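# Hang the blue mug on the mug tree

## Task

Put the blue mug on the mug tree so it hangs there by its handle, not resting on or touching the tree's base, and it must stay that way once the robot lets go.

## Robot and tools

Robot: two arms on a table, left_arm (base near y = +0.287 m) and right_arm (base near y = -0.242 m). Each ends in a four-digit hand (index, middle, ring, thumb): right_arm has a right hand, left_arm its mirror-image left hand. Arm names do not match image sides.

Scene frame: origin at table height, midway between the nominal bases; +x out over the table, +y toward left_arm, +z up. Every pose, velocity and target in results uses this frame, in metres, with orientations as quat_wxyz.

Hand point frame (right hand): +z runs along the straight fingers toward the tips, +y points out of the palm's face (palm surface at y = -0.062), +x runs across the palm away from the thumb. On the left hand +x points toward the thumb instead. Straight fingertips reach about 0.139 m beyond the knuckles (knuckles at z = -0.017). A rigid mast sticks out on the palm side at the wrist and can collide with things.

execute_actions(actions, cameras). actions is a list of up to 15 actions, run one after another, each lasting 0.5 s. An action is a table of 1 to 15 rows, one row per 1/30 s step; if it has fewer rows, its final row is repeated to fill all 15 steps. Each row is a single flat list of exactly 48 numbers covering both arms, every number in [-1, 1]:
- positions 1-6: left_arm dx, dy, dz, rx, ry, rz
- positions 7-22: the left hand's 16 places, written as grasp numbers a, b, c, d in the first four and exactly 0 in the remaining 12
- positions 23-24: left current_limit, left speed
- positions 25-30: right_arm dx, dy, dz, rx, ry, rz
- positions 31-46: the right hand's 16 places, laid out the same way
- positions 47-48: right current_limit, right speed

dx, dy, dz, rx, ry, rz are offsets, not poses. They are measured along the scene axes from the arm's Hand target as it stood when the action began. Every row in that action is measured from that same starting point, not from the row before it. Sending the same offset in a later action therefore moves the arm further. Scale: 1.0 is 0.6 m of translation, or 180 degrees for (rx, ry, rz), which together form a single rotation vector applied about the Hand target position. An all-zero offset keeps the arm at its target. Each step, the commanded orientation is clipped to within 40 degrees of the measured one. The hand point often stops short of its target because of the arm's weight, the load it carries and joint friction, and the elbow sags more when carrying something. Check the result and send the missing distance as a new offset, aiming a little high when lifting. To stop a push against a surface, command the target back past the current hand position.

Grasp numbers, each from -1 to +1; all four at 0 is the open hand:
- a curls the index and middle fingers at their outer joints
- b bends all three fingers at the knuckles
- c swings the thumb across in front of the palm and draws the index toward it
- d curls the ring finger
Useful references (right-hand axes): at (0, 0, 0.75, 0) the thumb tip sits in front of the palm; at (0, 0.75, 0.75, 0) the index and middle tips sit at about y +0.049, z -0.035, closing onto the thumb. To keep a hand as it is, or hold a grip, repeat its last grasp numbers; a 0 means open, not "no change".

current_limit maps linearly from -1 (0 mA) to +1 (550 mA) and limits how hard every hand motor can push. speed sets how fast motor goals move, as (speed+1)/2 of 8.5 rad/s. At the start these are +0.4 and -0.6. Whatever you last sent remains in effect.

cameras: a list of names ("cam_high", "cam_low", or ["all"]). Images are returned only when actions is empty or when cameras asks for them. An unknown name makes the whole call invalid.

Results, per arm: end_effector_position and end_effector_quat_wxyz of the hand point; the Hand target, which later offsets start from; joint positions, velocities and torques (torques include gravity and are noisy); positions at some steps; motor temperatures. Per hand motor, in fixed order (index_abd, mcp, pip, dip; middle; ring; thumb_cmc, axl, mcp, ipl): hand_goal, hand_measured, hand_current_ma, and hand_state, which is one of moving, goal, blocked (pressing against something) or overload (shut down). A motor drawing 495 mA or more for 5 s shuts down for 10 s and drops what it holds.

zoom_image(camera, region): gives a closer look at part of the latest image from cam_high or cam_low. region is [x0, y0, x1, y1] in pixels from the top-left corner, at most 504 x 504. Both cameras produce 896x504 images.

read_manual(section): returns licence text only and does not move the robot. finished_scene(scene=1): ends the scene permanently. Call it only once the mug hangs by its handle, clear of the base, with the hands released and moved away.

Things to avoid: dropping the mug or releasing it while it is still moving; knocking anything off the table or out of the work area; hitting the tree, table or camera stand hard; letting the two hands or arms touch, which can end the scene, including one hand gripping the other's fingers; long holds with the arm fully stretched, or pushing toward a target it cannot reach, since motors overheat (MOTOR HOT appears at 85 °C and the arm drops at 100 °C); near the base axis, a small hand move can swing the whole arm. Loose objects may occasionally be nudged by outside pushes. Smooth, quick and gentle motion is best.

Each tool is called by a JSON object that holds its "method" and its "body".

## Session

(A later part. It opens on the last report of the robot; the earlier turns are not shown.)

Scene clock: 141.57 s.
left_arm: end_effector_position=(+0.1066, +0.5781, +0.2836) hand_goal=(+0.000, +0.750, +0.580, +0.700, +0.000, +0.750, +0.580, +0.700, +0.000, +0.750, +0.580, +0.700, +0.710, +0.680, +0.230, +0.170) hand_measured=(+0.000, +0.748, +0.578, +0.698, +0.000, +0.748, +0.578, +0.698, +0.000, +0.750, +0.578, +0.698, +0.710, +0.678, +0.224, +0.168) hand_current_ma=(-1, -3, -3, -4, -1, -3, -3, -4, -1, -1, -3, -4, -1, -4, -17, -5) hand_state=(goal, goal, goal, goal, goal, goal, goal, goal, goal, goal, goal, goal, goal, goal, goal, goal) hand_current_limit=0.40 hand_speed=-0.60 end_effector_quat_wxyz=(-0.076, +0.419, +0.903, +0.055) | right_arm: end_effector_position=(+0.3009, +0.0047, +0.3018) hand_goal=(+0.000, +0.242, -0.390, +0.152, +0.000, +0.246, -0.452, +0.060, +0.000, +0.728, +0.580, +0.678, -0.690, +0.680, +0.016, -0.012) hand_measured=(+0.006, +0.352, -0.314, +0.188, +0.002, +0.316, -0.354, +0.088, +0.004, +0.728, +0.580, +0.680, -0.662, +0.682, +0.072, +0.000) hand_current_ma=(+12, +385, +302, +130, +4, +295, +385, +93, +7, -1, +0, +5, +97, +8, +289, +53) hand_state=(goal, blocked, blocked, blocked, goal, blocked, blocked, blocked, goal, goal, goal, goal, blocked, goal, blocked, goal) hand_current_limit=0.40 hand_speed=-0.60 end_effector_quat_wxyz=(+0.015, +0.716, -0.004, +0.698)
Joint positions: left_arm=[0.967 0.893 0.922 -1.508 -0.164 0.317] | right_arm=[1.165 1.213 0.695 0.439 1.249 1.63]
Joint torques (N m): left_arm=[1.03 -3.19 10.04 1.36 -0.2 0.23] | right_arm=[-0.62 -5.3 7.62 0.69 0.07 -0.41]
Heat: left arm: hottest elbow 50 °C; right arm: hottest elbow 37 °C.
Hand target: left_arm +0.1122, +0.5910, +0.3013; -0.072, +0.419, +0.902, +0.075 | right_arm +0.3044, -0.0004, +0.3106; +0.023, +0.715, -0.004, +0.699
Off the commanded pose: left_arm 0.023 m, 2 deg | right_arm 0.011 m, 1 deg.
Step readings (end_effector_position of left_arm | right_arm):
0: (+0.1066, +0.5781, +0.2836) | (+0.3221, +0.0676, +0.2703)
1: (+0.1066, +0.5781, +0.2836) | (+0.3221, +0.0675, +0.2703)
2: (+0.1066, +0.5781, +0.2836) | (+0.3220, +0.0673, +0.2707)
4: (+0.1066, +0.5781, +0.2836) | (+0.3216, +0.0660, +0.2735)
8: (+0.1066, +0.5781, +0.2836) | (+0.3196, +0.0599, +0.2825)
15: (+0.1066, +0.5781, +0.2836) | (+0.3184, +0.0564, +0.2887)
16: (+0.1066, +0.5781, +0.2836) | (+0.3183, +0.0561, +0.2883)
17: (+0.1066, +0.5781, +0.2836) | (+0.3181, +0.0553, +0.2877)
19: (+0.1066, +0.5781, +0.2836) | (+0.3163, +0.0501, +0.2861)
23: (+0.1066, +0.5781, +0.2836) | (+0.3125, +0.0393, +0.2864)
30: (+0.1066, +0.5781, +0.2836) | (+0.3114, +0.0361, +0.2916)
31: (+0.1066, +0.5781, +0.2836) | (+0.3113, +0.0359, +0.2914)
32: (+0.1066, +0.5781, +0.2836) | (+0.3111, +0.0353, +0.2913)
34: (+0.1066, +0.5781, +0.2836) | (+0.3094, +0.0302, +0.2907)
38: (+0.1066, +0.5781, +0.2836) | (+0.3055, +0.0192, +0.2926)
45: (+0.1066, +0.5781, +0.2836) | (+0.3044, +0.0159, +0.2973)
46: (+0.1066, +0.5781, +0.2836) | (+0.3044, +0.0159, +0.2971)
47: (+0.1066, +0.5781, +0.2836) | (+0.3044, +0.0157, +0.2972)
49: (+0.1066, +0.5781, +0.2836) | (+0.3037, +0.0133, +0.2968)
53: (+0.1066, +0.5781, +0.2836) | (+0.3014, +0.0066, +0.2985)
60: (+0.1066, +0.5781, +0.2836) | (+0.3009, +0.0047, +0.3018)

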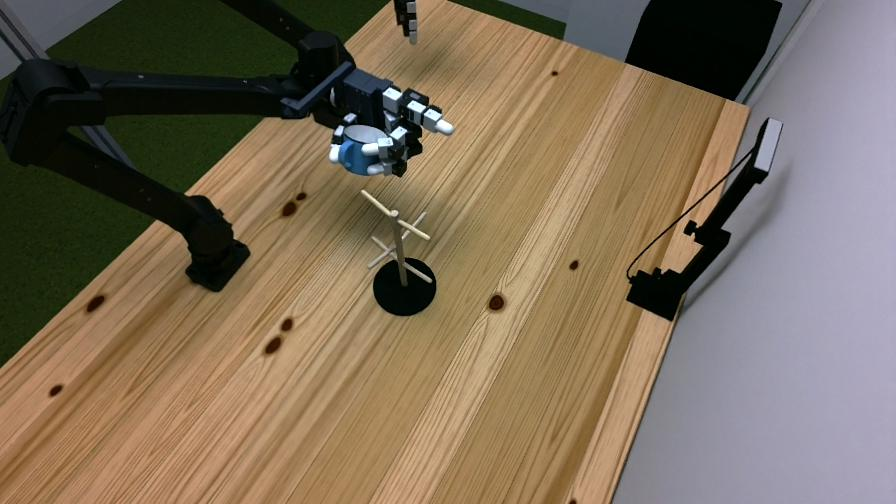

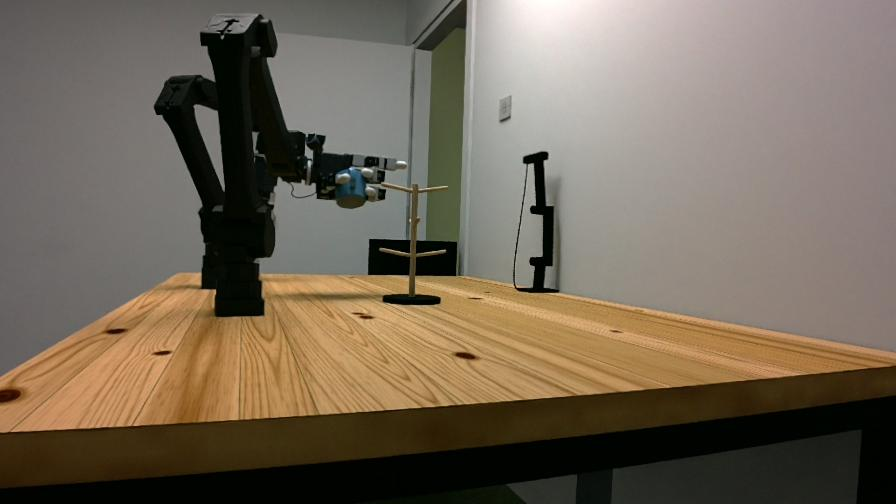

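{"method": "execute_actions", "body": {"actions": [[[0,0,0,0,0,0,0,0,0,0,0,0,0,0,0,0,0,0,0,0,0,0,0.4,-0.6,0,-0.03,0,0,0,0,0.62,0.2,0.86,0,0,0,0,0,0,0,0,0,0,0,0,0,0.4,-0.6]],[[0,0,0,0,0,0,0,0,0,0,0,0,0,0,0,0,0,0,0,0,0,0,0.4,-0.6,0,-0.025,0,0,0,0,0.62,0.2,0.86,0,0,0,0,0,0,0,0,0,0,0,0,0,0.4,-0.6]]], "cameras": ["all"]}}

{"method": "zoom_image", "body": {"camera": "cam_high", "region": [325, 130, 405, 210]}}

{"method": "zoom_image", "body": {"camera": "cam_low", "region": [325, 150, 405, 230]}}

Scene clock: 146.43 s.
left_arm: end_effector_position=(+0.1066, +0.5781, +0.2836) hand_goal=(+0.000, +0.750, +0.580, +0.700, +0.000, +0.750, +0.580, +0.700, +0.000, +0.750, +0.580, +0.700, +0.710, +0.680, +0.230, +0.170) hand_measured=(+0.000, +0.748, +0.578, +0.698, +0.000, +0.748, +0.578, +0.698, +0.000, +0.750, +0.578, +0.698, +0.710, +0.678, +0.224, +0.168) hand_current_ma=(-1, -3, -3, -4, -1, -3, -3, -4, -1, -1, -3, -4, -1, -4, -17, -5) hand_state=(goal, goal, goal, goal, goal, goal, goal, goal, goal, goal, goal, goal, goal, goal, goal, goal) hand_current_limit=0.40 hand_speed=-0.60 end_effector_quat_wxyz=(-0.076, +0.419, +0.903, +0.055) | right_arm: end_effector_position=(+0.3011, -0.0281, +0.3024) hand_goal=(+0.000, +0.242, -0.390, +0.152, +0.000, +0.246, -0.452, +0.060, +0.000, +0.728, +0.580, +0.678, -0.690, +0.680, +0.016, -0.012) hand_measured=(+0.006, +0.352, -0.314, +0.188, +0.002, +0.316, -0.354, +0.088, +0.004, +0.728, +0.580, +0.680, -0.662, +0.682, +0.072, +0.000) hand_current_ma=(+12, +385, +302, +130, +4, +295, +385, +93, +7, -1, +0, +5, +97, +8, +289, +53) hand_state=(goal, blocked, blocked, blocked, goal, blocked, blocked, blocked, goal, goal, goal, goal, blocked, goal, blocked, goal) hand_current_limit=0.40 hand_speed=-0.60 end_effector_quat_wxyz=(+0.015, +0.716, -0.004, +0.698)
Joint positions: left_arm=[0.967 0.893 0.922 -1.508 -0.164 0.317] | right_arm=[1.13 1.119 0.625 0.421 1.213 1.622]
Joint torques (N m): left_arm=[0.85 -2.84 9.99 1.31 -0.19 0.22] | right_arm=[-0.26 -4.95 7.69 0.9 0.02 -0.46]
Heat: left arm: hottest elbow 50 °C; right arm: hottest elbow 38 °C.
Hand target: left_arm +0.1122, +0.5910, +0.3013; -0.072, +0.419, +0.902, +0.075 | right_arm +0.3045, -0.0333, +0.3106; +0.023, +0.715, -0.004, +0.699
Off the commanded pose: left_arm 0.023 m, 2 deg | right_arm 0.010 m, 1 deg.
Step readings (end_effector_position of left_arm | right_arm):
0: (+0.1066, +0.5781, +0.2836) | (+0.3009, +0.0047, +0.3018)
1: (+0.1066, +0.5781, +0.2836) | (+0.3009, +0.0048, +0.3017)
2: (+0.1066, +0.5781, +0.2836) | (+0.3013, +0.0044, +0.3015)
4: (+0.1066, +0.5781, +0.2836) | (+0.3010, +0.0011, +0.3000)
8: (+0.1066, +0.5781, +0.2836) | (+0.3002, -0.0101, +0.2999)
15: (+0.1066, +0.5781, +0.2836) | (+0.3009, -0.0132, +0.3025)
16: (+0.1066, +0.5781, +0.2836) | (+0.3010, -0.0133, +0.3023)
17: (+0.1066, +0.5781, +0.2836) | (+0.3013, -0.0135, +0.3021)
19: (+0.1066, +0.5781, +0.2836) | (+0.3014, -0.0164, +0.3009)
23: (+0.1066, +0.5781, +0.2836) | (+0.3004, -0.0255, +0.3005)
30: (+0.1066, +0.5781, +0.2836) | (+0.3010, -0.0281, +0.3024)

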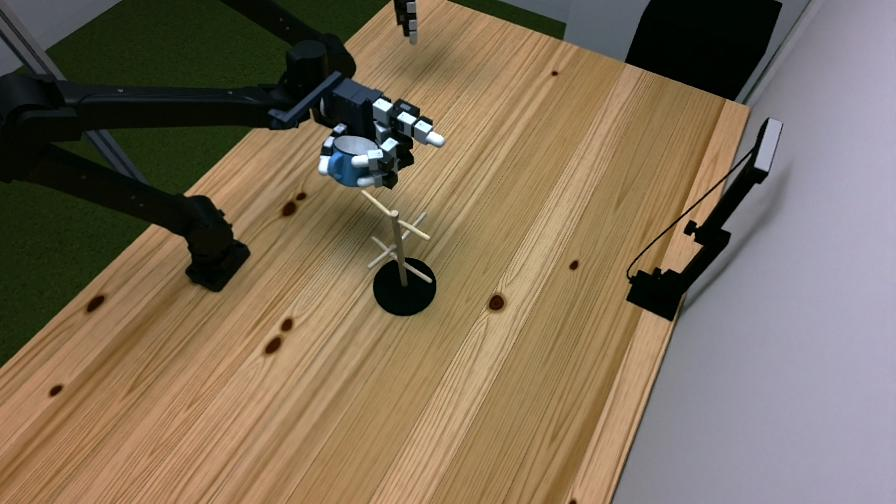

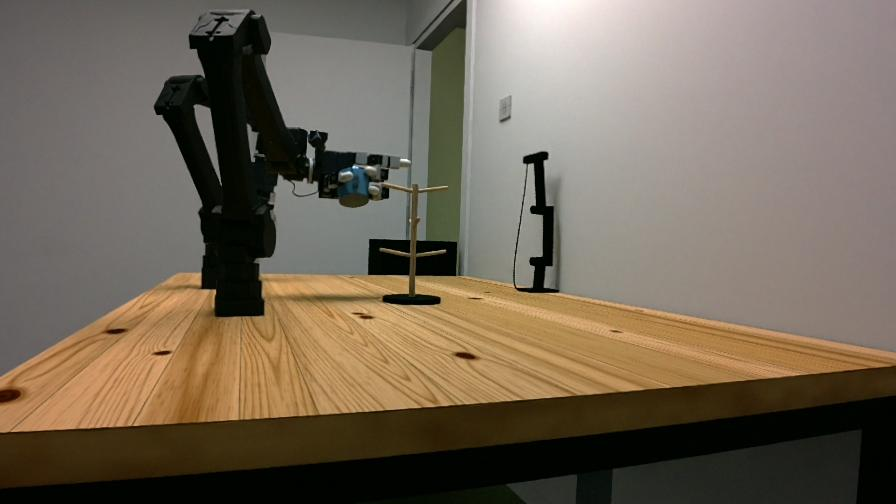

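Scaled by 6.300 from the camera's 896x504 image, which has a finer 1280x720 frame.

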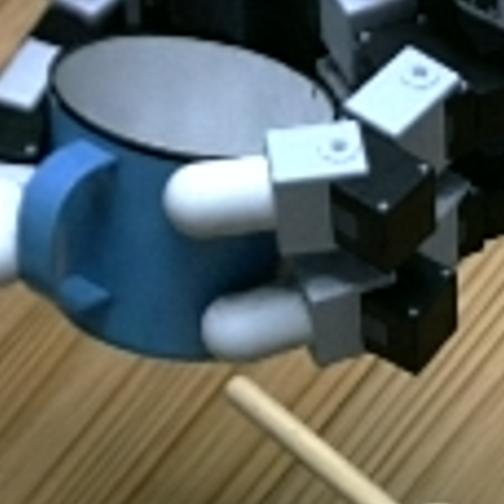

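Scaled by 6.300 from the camera's 896x504 image, which has a finer 1280x720 frame.

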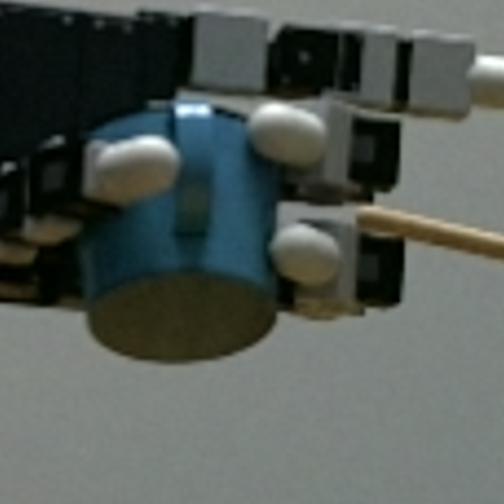

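{"method": "execute_actions", "body": {"actions": [[[0,0,0,0,0,0,0,0,0,0,0,0,0,0,0,0,0,0,0,0,0,0,0.4,-0.6,0.029,-0.0095,-0.006,0,0,0,0.62,0.2,0.86,0,0,0,0,0,0,0,0,0,0,0,0,0,0.4,-0.6]],[[0,0,0,0,0,0,0,0,0,0,0,0,0,0,0,0,0,0,0,0,0,0,0.4,-0.6,0.029,-0.0095,-0.006,0,0,0,0.62,0.2,0.86,0,0,0,0,0,0,0,0,0,0,0,0,0,0.4,-0.6]]], "cameras": ["all"]}}

{"method": "zoom_image", "body": {"camera": "cam_high", "region": [330, 140, 410, 220]}}

{"method": "zoom_image", "body": {"camera": "cam_low", "region": [335, 150, 415, 230]}}

Scene clock: 151.53 s.
left_arm: end_effector_position=(+0.1066, +0.5781, +0.2836) hand_goal=(+0.000, +0.750, +0.580, +0.700, +0.000, +0.750, +0.580, +0.700, +0.000, +0.750, +0.580, +0.700, +0.710, +0.680, +0.230, +0.170) hand_measured=(+0.000, +0.748, +0.578, +0.698, +0.000, +0.748, +0.578, +0.698, +0.000, +0.750, +0.578, +0.698, +0.710, +0.678, +0.224, +0.168) hand_current_ma=(-1, -3, -3, -4, -1, -3, -3, -4, -1, -1, -3, -4, -1, -4, -17, -5) hand_state=(goal, goal, goal, goal, goal, goal, goal, goal, goal, goal, goal, goal, goal, goal, goal, goal) hand_current_limit=0.40 hand_speed=-0.60 end_effector_quat_wxyz=(-0.076, +0.419, +0.903, +0.055) | right_arm: end_effector_position=(+0.3348, -0.0429, +0.2971) hand_goal=(+0.000, +0.242, -0.390, +0.152, +0.000, +0.246, -0.452, +0.060, +0.000, +0.728, +0.580, +0.678, -0.690, +0.680, +0.016, -0.012) hand_measured=(+0.006, +0.352, -0.314, +0.188, +0.002, +0.316, -0.354, +0.088, +0.004, +0.728, +0.580, +0.680, -0.662, +0.682, +0.072, +0.000) hand_current_ma=(+12, +385, +302, +130, +4, +295, +385, +93, +7, +0, +0, +5, +97, +8, +289, +53) hand_state=(goal, blocked, blocked, blocked, goal, blocked, blocked, blocked, goal, goal, goal, goal, blocked, goal, blocked, goal) hand_current_limit=0.40 hand_speed=-0.60 end_effector_quat_wxyz=(+0.021, +0.720, +0.002, +0.694)
Joint positions: left_arm=[0.967 0.893 0.922 -1.508 -0.164 0.317] | right_arm=[1.018 1.132 0.622 0.431 1.102 1.609]
Joint torques (N m): left_arm=[0.91 -2.96 10.02 1.28 -0.19 0.22] | right_arm=[-1.2 -4.07 7.92 2.29 0.06 -0.44]
Heat: left arm: hottest elbow 50 °C; right arm: hottest elbow 38 °C.
Hand target: left_arm +0.1122, +0.5910, +0.3013; -0.072, +0.419, +0.902, +0.075 | right_arm +0.3392, -0.0447, +0.3034; +0.023, +0.715, -0.004, +0.699
Off the commanded pose: left_arm 0.023 m, 2 deg | right_arm 0.008 m, 1 deg.
Step readings (end_effector_position of left_arm | right_arm):
0: (+0.1066, +0.5781, +0.2836) | (+0.3011, -0.0281, +0.3023)
1: (+0.1066, +0.5781, +0.2836) | (+0.3013, -0.0280, +0.3024)
2: (+0.1066, +0.5781, +0.2836) | (+0.3027, -0.0277, +0.3021)
4: (+0.1066, +0.5781, +0.2836) | (+0.3071, -0.0270, +0.3017)
8: (+0.1066, +0.5781, +0.2836) | (+0.3147, -0.0341, +0.3009)
15: (+0.1066, +0.5781, +0.2836) | (+0.3178, -0.0369, +0.3007)
16: (+0.1066, +0.5781, +0.2836) | (+0.3180, -0.0367, +0.3007)
17: (+0.1066, +0.5781, +0.2836) | (+0.3193, -0.0363, +0.3006)
19: (+0.1066, +0.5781, +0.2836) | (+0.3236, -0.0353, +0.3000)
23: (+0.1066, +0.5781, +0.2836) | (+0.3314, -0.0409, +0.2980)
30: (+0.1066, +0.5781, +0.2836) | (+0.3347, -0.0430, +0.2970)

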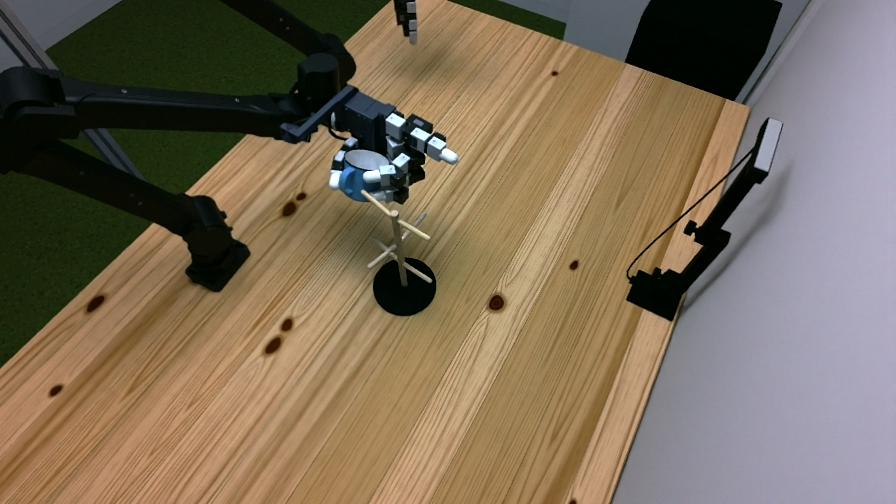

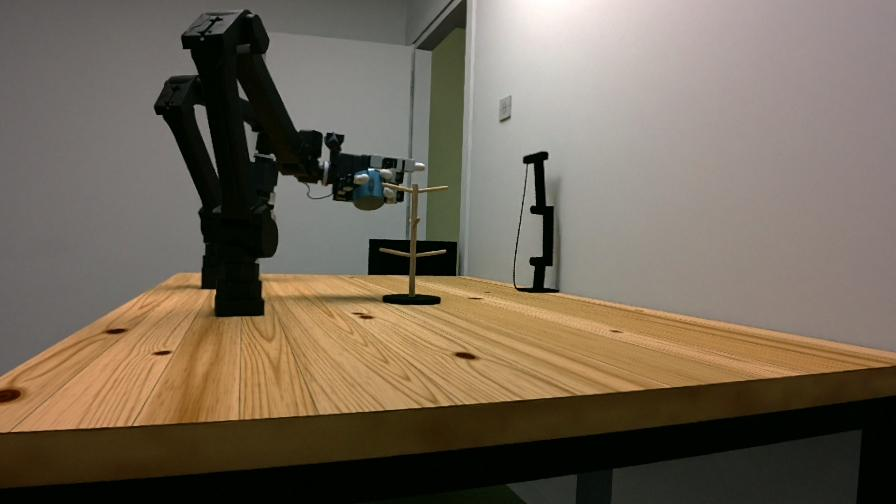

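Scaled by 6.300 from the camera's 896x504 image, which has a finer 1280x720 frame.

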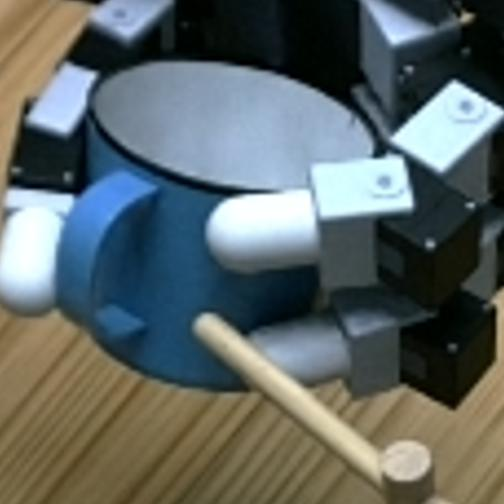

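Scaled by 6.300 from the camera's 896x504 image, which has a finer 1280x720 frame.

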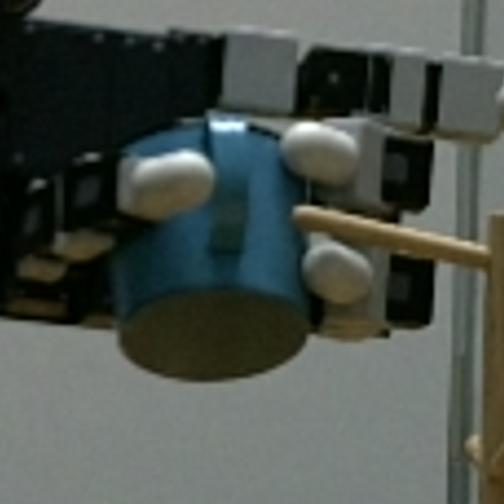

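{"method": "execute_actions", "body": {"actions": [[[0,0,0,0,0,0,0,0,0,0,0,0,0,0,0,0,0,0,0,0,0,0,0.4,-0.6,0.03,0.005,-0.011,0,0,0,0.62,0.2,0.86,0,0,0,0,0,0,0,0,0,0,0,0,0,0.4,-0.6]]], "cameras": ["all"]}}

{"method": "zoom_image", "body": {"camera": "cam_high", "region": [335, 150, 395, 210]}}

{"method": "zoom_image", "body": {"camera": "cam_low", "region": [345, 160, 405, 220]}}

Scene clock: 155.23 s.
left_arm: end_effector_position=(+0.1066, +0.5781, +0.2836) hand_goal=(+0.000, +0.750, +0.580, +0.700, +0.000, +0.750, +0.580, +0.700, +0.000, +0.750, +0.580, +0.700, +0.710, +0.680, +0.230, +0.170) hand_measured=(+0.000, +0.748, +0.578, +0.698, +0.000, +0.748, +0.578, +0.698, +0.000, +0.750, +0.578, +0.698, +0.710, +0.678, +0.224, +0.168) hand_current_ma=(-1, -3, -3, -4, -1, -3, -3, -4, -1, -1, -3, -4, -1, -4, -17, -5) hand_state=(goal, goal, goal, goal, goal, goal, goal, goal, goal, goal, goal, goal, goal, goal, goal, goal) hand_current_limit=0.40 hand_speed=-0.60 end_effector_quat_wxyz=(-0.076, +0.419, +0.903, +0.055) | right_arm: end_effector_position=(+0.3509, -0.0417, +0.2829) hand_goal=(+0.000, +0.242, -0.390, +0.152, +0.000, +0.246, -0.452, +0.060, +0.000, +0.728, +0.580, +0.678, -0.690, +0.680, +0.016, -0.012) hand_measured=(+0.006, +0.352, -0.314, +0.188, +0.002, +0.316, -0.354, +0.088, +0.004, +0.728, +0.580, +0.680, -0.662, +0.682, +0.072, +0.000) hand_current_ma=(+12, +385, +302, +130, +4, +295, +385, +93, +7, +0, +0, +5, +97, +8, +289, +53) hand_state=(goal, blocked, blocked, blocked, goal, blocked, blocked, blocked, goal, goal, goal, goal, blocked, goal, blocked, goal) hand_current_limit=0.40 hand_speed=-0.60 end_effector_quat_wxyz=(+0.027, +0.723, +0.008, +0.690)
Joint positions: left_arm=[0.967 0.893 0.922 -1.508 -0.164 0.317] | right_arm=[0.978 1.185 0.622 0.468 1.061 1.605]
Joint torques (N m): left_arm=[0.85 -3.08 10 1.32 -0.19 0.22] | right_arm=[0.03 -5.36 8.55 2.52 0.03 -0.41]
Heat: left arm: hottest elbow 50 °C; right arm: hottest elbow 38 °C.
Hand target: left_arm +0.1122, +0.5910, +0.3013; -0.072, +0.419, +0.902, +0.075 | right_arm +0.3572, -0.0417, +0.2967; +0.023, +0.715, -0.004, +0.699
Off the commanded pose: left_arm 0.023 m, 2 deg | right_arm 0.015 m, 2 deg.
Step readings (end_effector_position of left_arm | right_arm):
0: (+0.1066, +0.5781, +0.2836) | (+0.3348, -0.0429, +0.2971)
1: (+0.1066, +0.5781, +0.2836) | (+0.3350, -0.0428, +0.2971)
2: (+0.1066, +0.5781, +0.2836) | (+0.3361, -0.0423, +0.2968)
4: (+0.1066, +0.5781, +0.2836) | (+0.3403, -0.0403, +0.2946)
8: (+0.1066, +0.5781, +0.2836) | (+0.3479, -0.0411, +0.2860)
15: (+0.1066, +0.5781, +0.2836) | (+0.3509, -0.0418, +0.2828)

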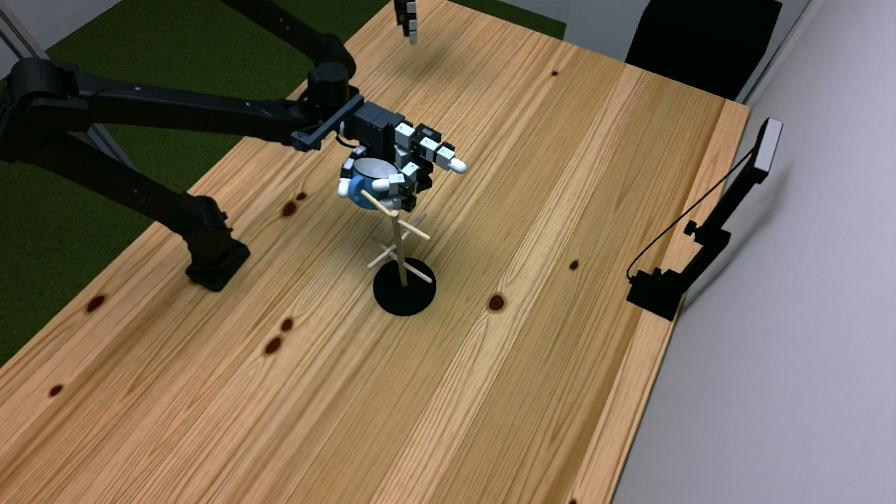

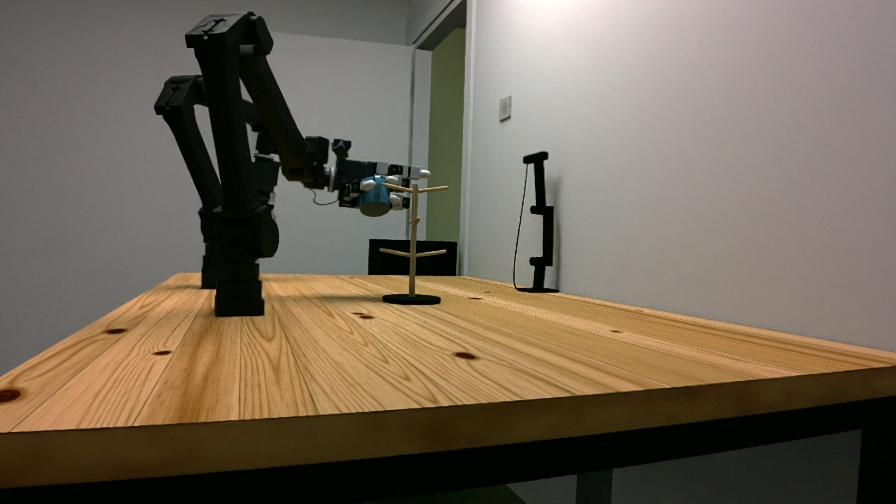

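Scaled by 8.400 from the camera's 896x504 image, which has a finer 1280x720 frame.

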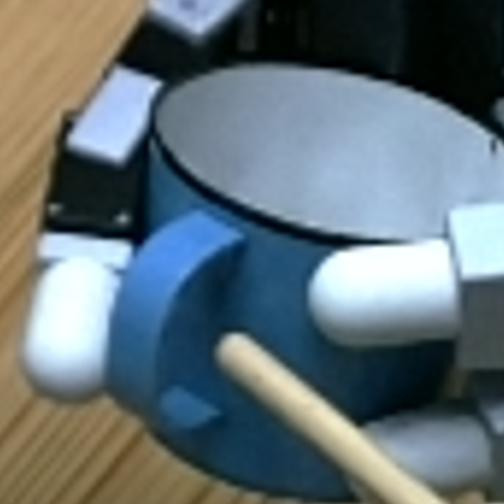

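Scaled by 8.400 from the camera's 896x504 image, which has a finer 1280x720 frame.

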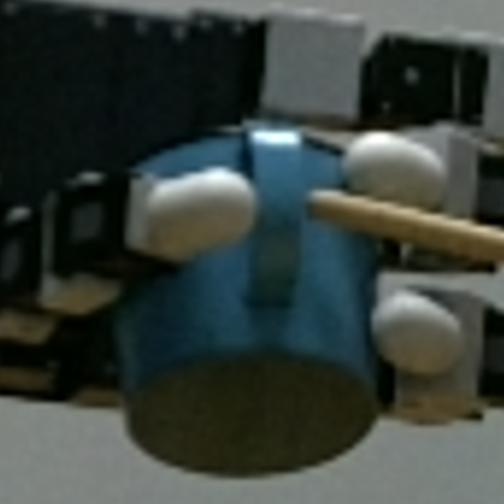

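{"method": "execute_actions", "body": {"actions": [[[0,0,0,0,0,0,0,0,0,0,0,0,0,0,0,0,0,0,0,0,0,0,0.4,-0.6,0.005,0.01,0.012,0,0,0,0.62,0.2,0.86,0,0,0,0,0,0,0,0,0,0,0,0,0,0.4,-0.6]]], "cameras": ["all"]}}

{"method": "zoom_image", "body": {"camera": "cam_high", "region": [335, 150, 395, 210]}}

{"method": "zoom_image", "body": {"camera": "cam_low", "region": [345, 160, 405, 220]}}

Scene clock: 157.00 s.
left_arm: end_effector_position=(+0.1066, +0.5781, +0.2836) hand_goal=(+0.000, +0.750, +0.580, +0.700, +0.000, +0.750, +0.580, +0.700, +0.000, +0.750, +0.580, +0.700, +0.710, +0.680, +0.230, +0.170) hand_measured=(+0.000, +0.748, +0.578, +0.698, +0.000, +0.748, +0.578, +0.698, +0.000, +0.750, +0.578, +0.698, +0.710, +0.678, +0.224, +0.168) hand_current_ma=(-1, -3, -3, -4, -1, -3, -3, -4, -1, -1, -3, -4, -1, -4, -17, -5) hand_state=(goal, goal, goal, goal, goal, goal, goal, goal, goal, goal, goal, goal, goal, goal, goal, goal) hand_current_limit=0.40 hand_speed=-0.60 end_effector_quat_wxyz=(-0.076, +0.419, +0.903, +0.055) | right_arm: end_effector_position=(+0.3510, -0.0417, +0.2829) hand_goal=(+0.000, +0.242, -0.390, +0.152, +0.000, +0.246, -0.452, +0.060, +0.000, +0.728, +0.580, +0.678, -0.690, +0.680, +0.016, -0.012) hand_measured=(+0.006, +0.352, -0.314, +0.188, +0.002, +0.316, -0.354, +0.088, +0.004, +0.728, +0.580, +0.680, -0.662, +0.682, +0.072, +0.000) hand_current_ma=(+12, +385, +302, +130, +4, +295, +385, +93, +7, +0, +0, +5, +97, +8, +289, +53) hand_state=(goal, blocked, blocked, blocked, goal, blocked, blocked, blocked, goal, goal, goal, goal, blocked, goal, blocked, goal) hand_current_limit=0.40 hand_speed=-0.60 end_effector_quat_wxyz=(+0.027, +0.723, +0.008, +0.690)
Joint positions: left_arm=[0.967 0.893 0.922 -1.508 -0.164 0.317] | right_arm=[0.978 1.185 0.622 0.468 1.061 1.604]
Joint torques (N m): left_arm=[1.03 -2.9 9.98 1.29 -0.18 0.21] | right_arm=[-1.38 -4.54 10.32 1.61 0.1 -0.46]
Heat: left arm: hottest elbow 50 °C; right arm: hottest elbow 38 °C.
Hand target: left_arm +0.1122, +0.5910, +0.3013; -0.072, +0.419, +0.902, +0.075 | right_arm +0.3602, -0.0357, +0.3040; +0.023, +0.715, -0.004, +0.699
Off the commanded pose: left_arm 0.023 m, 2 deg | right_arm 0.024 m, 2 deg.
Step readings (end_effector_position of left_arm | right_arm):
0: (+0.1066, +0.5781, +0.2836) | (+0.3509, -0.0417, +0.2830)
1: (+0.1066, +0.5781, +0.2836) | (+0.3509, -0.0417, +0.2830)
2: (+0.1066, +0.5781, +0.2836) | (+0.3509, -0.0417, +0.2830)
4: (+0.1066, +0.5781, +0.2836) | (+0.3509, -0.0417, +0.2830)
8: (+0.1066, +0.5781, +0.2836) | (+0.3509, -0.0417, +0.2830)
15: (+0.1066, +0.5781, +0.2836) | (+0.3510, -0.0417, +0.2829)

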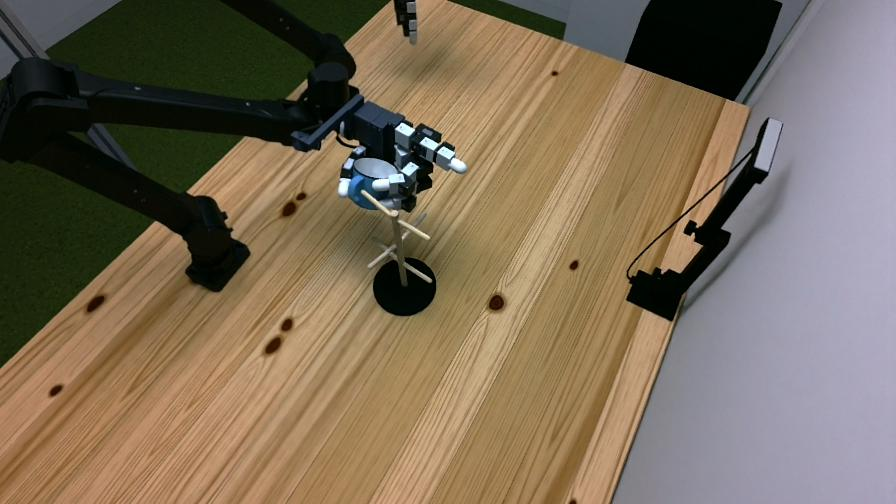

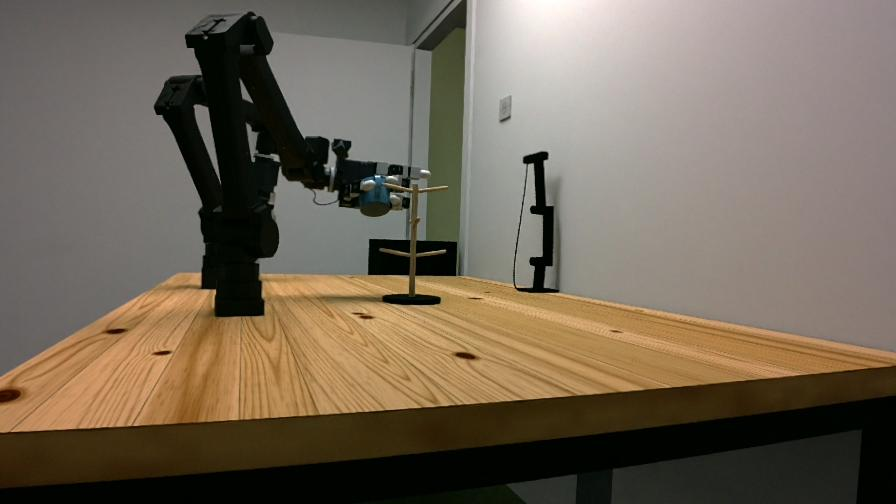

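Scaled by 8.400 from the camera's 896x504 image, which has a finer 1280x720 frame.

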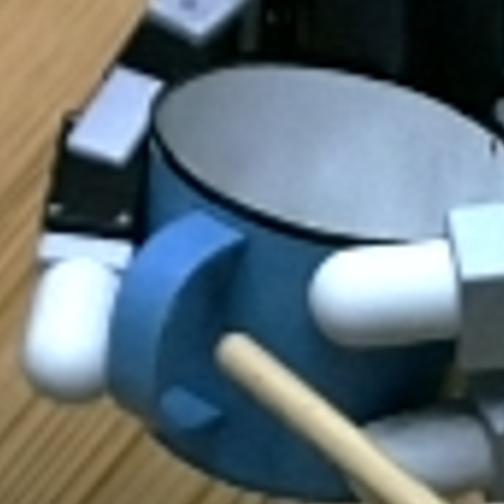

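Scaled by 8.400 from the camera's 896x504 image, which has a finer 1280x720 frame.

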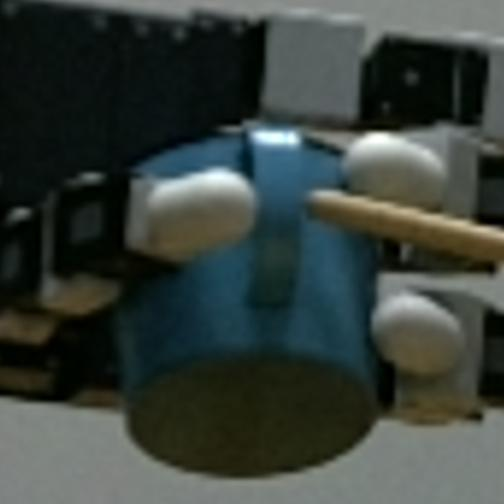

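{"method": "execute_actions", "body": {"actions": [[[0,0,0,0,0,0,0,0,0,0,0,0,0,0,0,0,0,0,0,0,0,0,0.4,-0.6,0.0,0.005,0.01,0,0,0,0.62,0.2,0.86,0,0,0,0,0,0,0,0,0,0,0,0,0,0.4,-0.6]]], "cameras": []}}

Scene clock: 159.03 s.
left_arm: end_effector_position=(+0.1066, +0.5781, +0.2836) hand_goal=(+0.000, +0.750, +0.580, +0.700, +0.000, +0.750, +0.580, +0.700, +0.000, +0.750, +0.580, +0.700, +0.710, +0.680, +0.230, +0.170) hand_measured=(+0.000, +0.748, +0.578, +0.698, +0.000, +0.748, +0.578, +0.698, +0.000, +0.750, +0.578, +0.698, +0.710, +0.678, +0.224, +0.168) hand_current_ma=(-1, -3, -3, -4, -1, -3, -3, -4, -1, -1, -3, -4, -1, -4, -17, -5) hand_state=(goal, goal, goal, goal, goal, goal, goal, goal, goal, goal, goal, goal, goal, goal, goal, goal) hand_current_limit=0.40 hand_speed=-0.60 end_effector_quat_wxyz=(-0.076, +0.419, +0.903, +0.055) | right_arm: end_effector_position=(+0.3522, -0.0397, +0.2869) hand_goal=(+0.000, +0.242, -0.390, +0.152, +0.000, +0.246, -0.452, +0.060, +0.000, +0.728, +0.580, +0.678, -0.690, +0.680, +0.016, -0.012) hand_measured=(+0.006, +0.352, -0.314, +0.188, +0.002, +0.316, -0.354, +0.088, +0.004, +0.728, +0.580, +0.680, -0.662, +0.682, +0.072, +0.000) hand_current_ma=(+12, +385, +302, +130, +4, +295, +385, +93, +7, +0, +0, +5, +97, +8, +289, +53) hand_state=(goal, blocked, blocked, blocked, goal, blocked, blocked, blocked, goal, goal, goal, goal, blocked, goal, blocked, goal) hand_current_limit=0.40 hand_speed=-0.60 end_effector_quat_wxyz=(+0.024, +0.722, +0.005, +0.692)
Joint positions: left_arm=[0.967 0.893 0.922 -1.508 -0.164 0.317] | right_arm=[0.978 1.185 0.632 0.468 1.061 1.603]
Joint torques (N m): left_arm=[0.85 -3.02 10 1.37 -0.19 0.22] | right_arm=[-0.85 -4.66 10.81 0.77 0.21 -0.45]
Heat: left arm: hottest elbow 50 °C; right arm: hottest elbow 39 °C.
Hand target: left_arm +0.1122, +0.5910, +0.3013; -0.072, +0.419, +0.902, +0.075 | right_arm +0.3602, -0.0327, +0.3100; +0.023, +0.715, -0.004, +0.699
Off the commanded pose: left_arm 0.023 m, 2 deg | right_arm 0.025 m, 2 deg.
Step readings (end_effector_position of left_arm | right_arm):
0: (+0.1066, +0.5781, +0.2836) | (+0.3510, -0.0417, +0.2829)
1: (+0.1066, +0.5781, +0.2836) | (+0.3510, -0.0417, +0.2829)
2: (+0.1066, +0.5781, +0.2836) | (+0.3510, -0.0417, +0.2829)
4: (+0.1066, +0.5781, +0.2836) | (+0.3511, -0.0415, +0.2832)
8: (+0.1066, +0.5781, +0.2836) | (+0.3517, -0.0405, +0.2852)
15: (+0.1066, +0.5781, +0.2836) | (+0.3522, -0.0397, +0.2869)
No camera images: "cameras" was empty.

{"method": "execute_actions", "body": {"actions": [[[0,0,0,0,0,0,0,0,0,0,0,0,0,0,0,0,0,0,0,0,0,0,0.4,-0.6,0.018,-0.002,-0.001,0,0,0,0.62,0.2,0.86,0,0,0,0,0,0,0,0,0,0,0,0,0,0.4,-0.6]]], "cameras": ["all"]}}

Scene clock: 160.03 s.
left_arm: end_effector_position=(+0.1066, +0.5781, +0.2836) hand_goal=(+0.000, +0.750, +0.580, +0.700, +0.000, +0.750, +0.580, +0.700, +0.000, +0.750, +0.580, +0.700, +0.710, +0.680, +0.230, +0.170) hand_measured=(+0.000, +0.748, +0.578, +0.698, +0.000, +0.748, +0.578, +0.698, +0.000, +0.750, +0.578, +0.698, +0.710, +0.678, +0.224, +0.168) hand_current_ma=(-1, -3, -3, -4, -1, -3, -3, -4, -1, -1, -3, -4, -1, -4, -17, -5) hand_state=(goal, goal, goal, goal, goal, goal, goal, goal, goal, goal, goal, goal, goal, goal, goal, goal) hand_current_limit=0.40 hand_speed=-0.60 end_effector_quat_wxyz=(-0.076, +0.419, +0.903, +0.055) | right_arm: end_effector_position=(+0.3598, -0.0396, +0.2859) hand_goal=(+0.000, +0.242, -0.390, +0.152, +0.000, +0.246, -0.452, +0.060, +0.000, +0.728, +0.580, +0.678, -0.690, +0.680, +0.016, -0.012) hand_measured=(+0.006, +0.352, -0.314, +0.188, +0.002, +0.316, -0.354, +0.088, +0.004, +0.728, +0.580, +0.680, -0.662, +0.682, +0.072, +0.000) hand_current_ma=(+12, +385, +302, +130, +4, +295, +385, +93, +7, +0, +0, +5, +97, +8, +289, +53) hand_state=(goal, blocked, blocked, blocked, goal, blocked, blocked, blocked, goal, goal, goal, goal, blocked, goal, blocked, goal) hand_current_limit=0.40 hand_speed=-0.60 end_effector_quat_wxyz=(+0.025, +0.723, +0.007, +0.690)
Joint positions: left_arm=[0.967 0.893 0.922 -1.508 -0.164 0.317] | right_arm=[0.958 1.198 0.64 0.468 1.041 1.601]
Joint torques (N m): left_arm=[0.79 -3.08 9.98 1.36 -0.19 0.23] | right_arm=[-0.44 -3.96 10.97 1.07 -0.06 -0.47]
Heat: left arm: hottest elbow 50 °C; right arm: hottest elbow 39 °C.
Hand target: left_arm +0.1122, +0.5910, +0.3013; -0.072, +0.419, +0.902, +0.075 | right_arm +0.3711, -0.0339, +0.3095; +0.023, +0.715, -0.004, +0.699
Off the commanded pose: left_arm 0.023 m, 2 deg | right_arm 0.027 m, 2 deg.
Step readings (end_effector_position of left_arm | right_arm):
0: (+0.1066, +0.5781, +0.2836) | (+0.3522, -0.0397, +0.2869)
1: (+0.1066, +0.5781, +0.2836) | (+0.3522, -0.0397, +0.2869)
2: (+0.1066, +0.5781, +0.2836) | (+0.3524, -0.0396, +0.2868)
4: (+0.1066, +0.5781, +0.2836) | (+0.3543, -0.0391, +0.2868)
8: (+0.1066, +0.5781, +0.2836) | (+0.3580, -0.0384, +0.2865)
15: (+0.1066, +0.5781, +0.2836) | (+0.3598, -0.0396, +0.2859)

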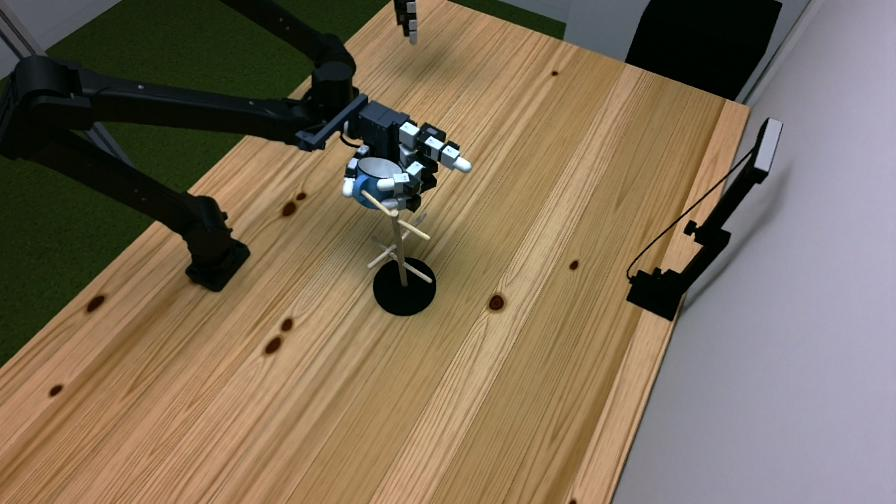

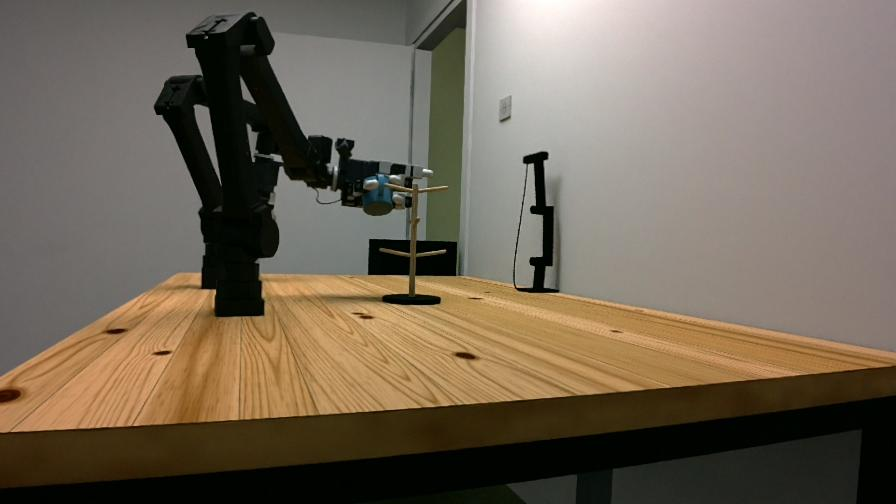

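{"method": "zoom_image", "body": {"camera": "cam_low", "region": [335, 150, 455, 230]}}

{"method": "zoom_image", "body": {"camera": "cam_high", "region": [325, 140, 445, 220]}}

Scaled by 4.200 from the camera's 896x504 image, which has a finer 1280x720 frame.

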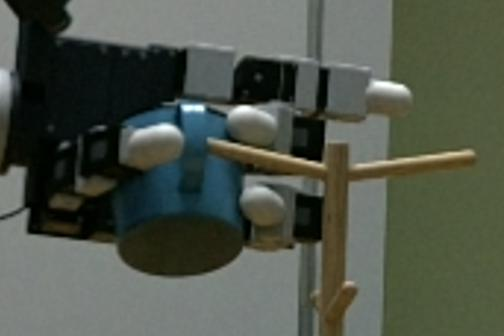

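Scaled by 4.200 from the camera's 896x504 image, which has a finer 1280x720 frame.

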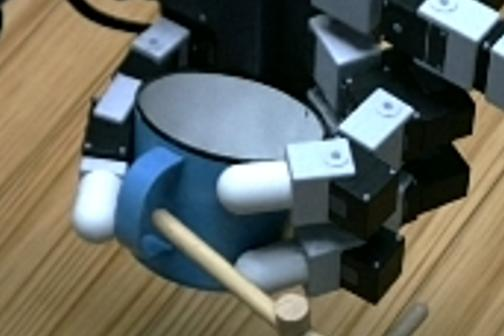

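{"method": "zoom_image", "body": {"camera": "cam_high", "region": [345, 170, 395, 210]}}

{"method": "zoom_image", "body": {"camera": "cam_low", "region": [360, 165, 410, 205]}}

Scaled by 10.080 from the camera's 896x504 image, which has a finer 1280x720 frame.

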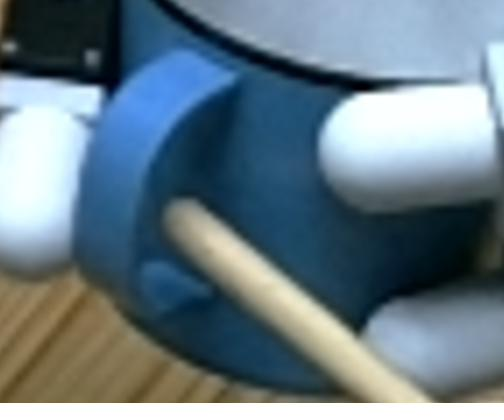

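Scaled by 10.080 from the camera's 896x504 image, which has a finer 1280x720 frame.

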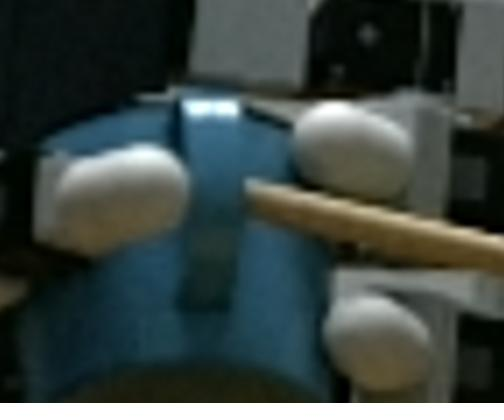

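{"method": "execute_actions", "body": {"actions": [[[0,0,0,0,0,0,0,0,0,0,0,0,0,0,0,0,0,0,0,0,0,0,0.4,-0.6,0.018,-0.006,-0.002,0,0,0,0.62,0.2,0.86,0,0,0,0,0,0,0,0,0,0,0,0,0,0.4,-0.6]]], "cameras": ["all"]}}

{"method": "zoom_image", "body": {"camera": "cam_high", "region": [345, 170, 395, 210]}}

{"method": "zoom_image", "body": {"camera": "cam_low", "region": [360, 165, 410, 205]}}

Scene clock: 164.97 s.
left_arm: end_effector_position=(+0.1066, +0.5781, +0.2836) hand_goal=(+0.000, +0.750, +0.580, +0.700, +0.000, +0.750, +0.580, +0.700, +0.000, +0.750, +0.580, +0.700, +0.710, +0.680, +0.230, +0.170) hand_measured=(+0.000, +0.748, +0.578, +0.698, +0.000, +0.748, +0.578, +0.698, +0.000, +0.750, +0.578, +0.698, +0.710, +0.678, +0.224, +0.168) hand_current_ma=(-1, -3, -3, -4, -1, -3, -3, -4, -1, -1, -3, -4, -1, -4, -17, -5) hand_state=(goal, goal, goal, goal, goal, goal, goal, goal, goal, goal, goal, goal, goal, goal, goal, goal) hand_current_limit=0.40 hand_speed=-0.60 end_effector_quat_wxyz=(-0.076, +0.419, +0.903, +0.055) | right_arm: end_effector_position=(+0.3703, -0.0439, +0.2835) hand_goal=(+0.000, +0.242, -0.390, +0.152, +0.000, +0.246, -0.452, +0.060, +0.000, +0.728, +0.580, +0.678, -0.690, +0.680, +0.016, -0.012) hand_measured=(+0.006, +0.352, -0.314, +0.188, +0.002, +0.316, -0.354, +0.088, +0.004, +0.728, +0.580, +0.680, -0.662, +0.682, +0.072, +0.000) hand_current_ma=(+12, +385, +302, +130, +4, +295, +385, +93, +7, +0, +0, +5, +97, +8, +289, +53) hand_state=(goal, blocked, blocked, blocked, goal, blocked, blocked, blocked, goal, goal, goal, goal, blocked, goal, blocked, goal) hand_current_limit=0.40 hand_speed=-0.60 end_effector_quat_wxyz=(+0.028, +0.725, +0.009, +0.688)
Joint positions: left_arm=[0.967 0.893 0.922 -1.508 -0.164 0.317] | right_arm=[0.926 1.209 0.644 0.468 1.01 1.598]
Joint torques (N m): left_arm=[1.08 -3.19 10.09 1.29 -0.19 0.23] | right_arm=[-0.73 -4.6 10.81 1.42 0.06 -0.4]
Heat: left arm: hottest elbow 50 °C; right arm: hottest elbow 40 °C.
Hand target: left_arm +0.1122, +0.5910, +0.3013; -0.072, +0.419, +0.902, +0.075 | right_arm +0.3819, -0.0376, +0.3082; +0.023, +0.715, -0.004, +0.699
Off the commanded pose: left_arm 0.023 m, 2 deg | right_arm 0.028 m, 2 deg.
Step readings (end_effector_position of left_arm | right_arm):
0: (+0.1066, +0.5781, +0.2836) | (+0.3598, -0.0396, +0.2859)
1: (+0.1066, +0.5781, +0.2836) | (+0.3599, -0.0394, +0.2859)
2: (+0.1066, +0.5781, +0.2836) | (+0.3607, -0.0391, +0.2859)
4: (+0.1066, +0.5781, +0.2836) | (+0.3633, -0.0389, +0.2854)
8: (+0.1066, +0.5781, +0.2836) | (+0.3685, -0.0424, +0.2845)
15: (+0.1066, +0.5781, +0.2836) | (+0.3703, -0.0439, +0.2835)

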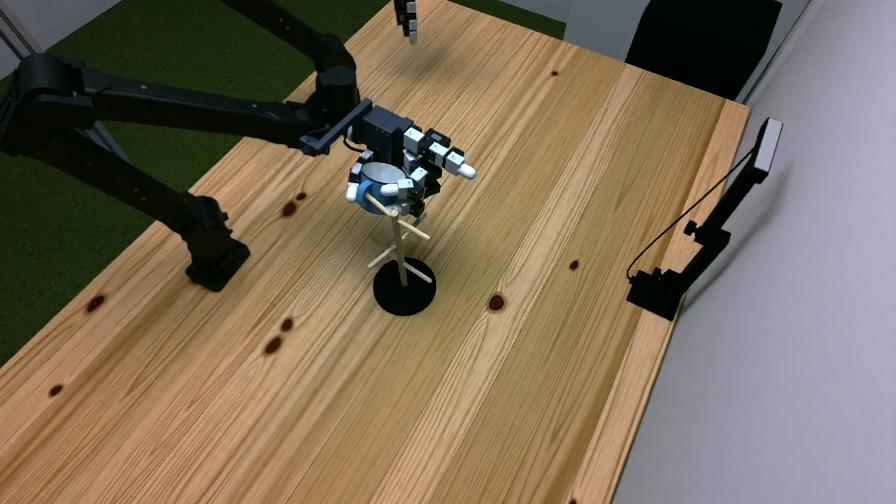

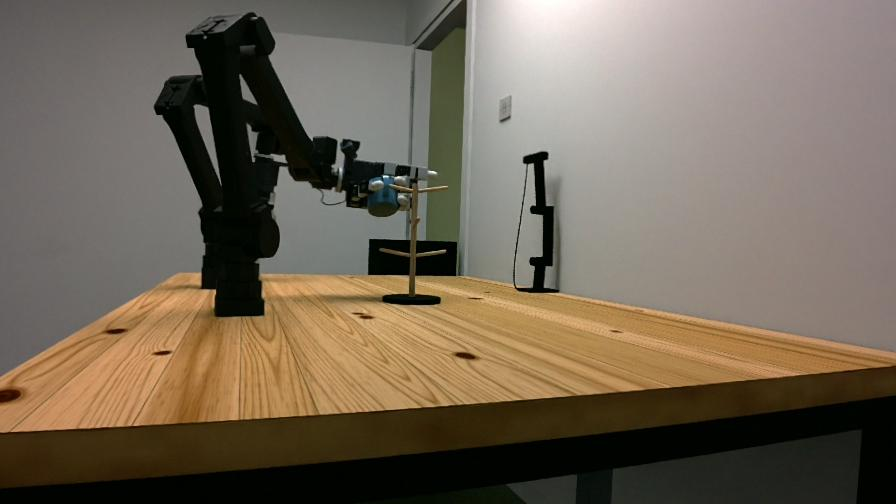

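Scaled by 10.080 from the camera's 896x504 image, which has a finer 1280x720 frame.

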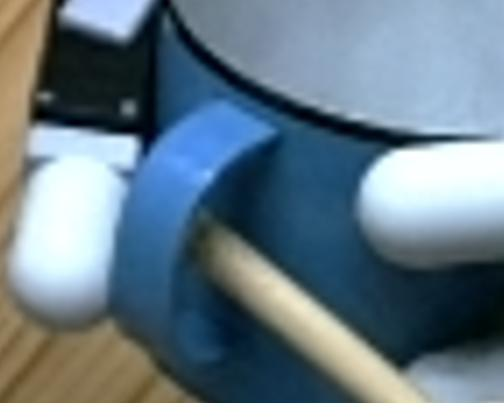

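Scaled by 10.080 from the camera's 896x504 image, which has a finer 1280x720 frame.

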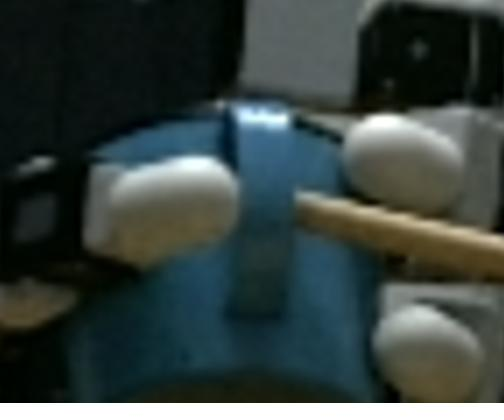

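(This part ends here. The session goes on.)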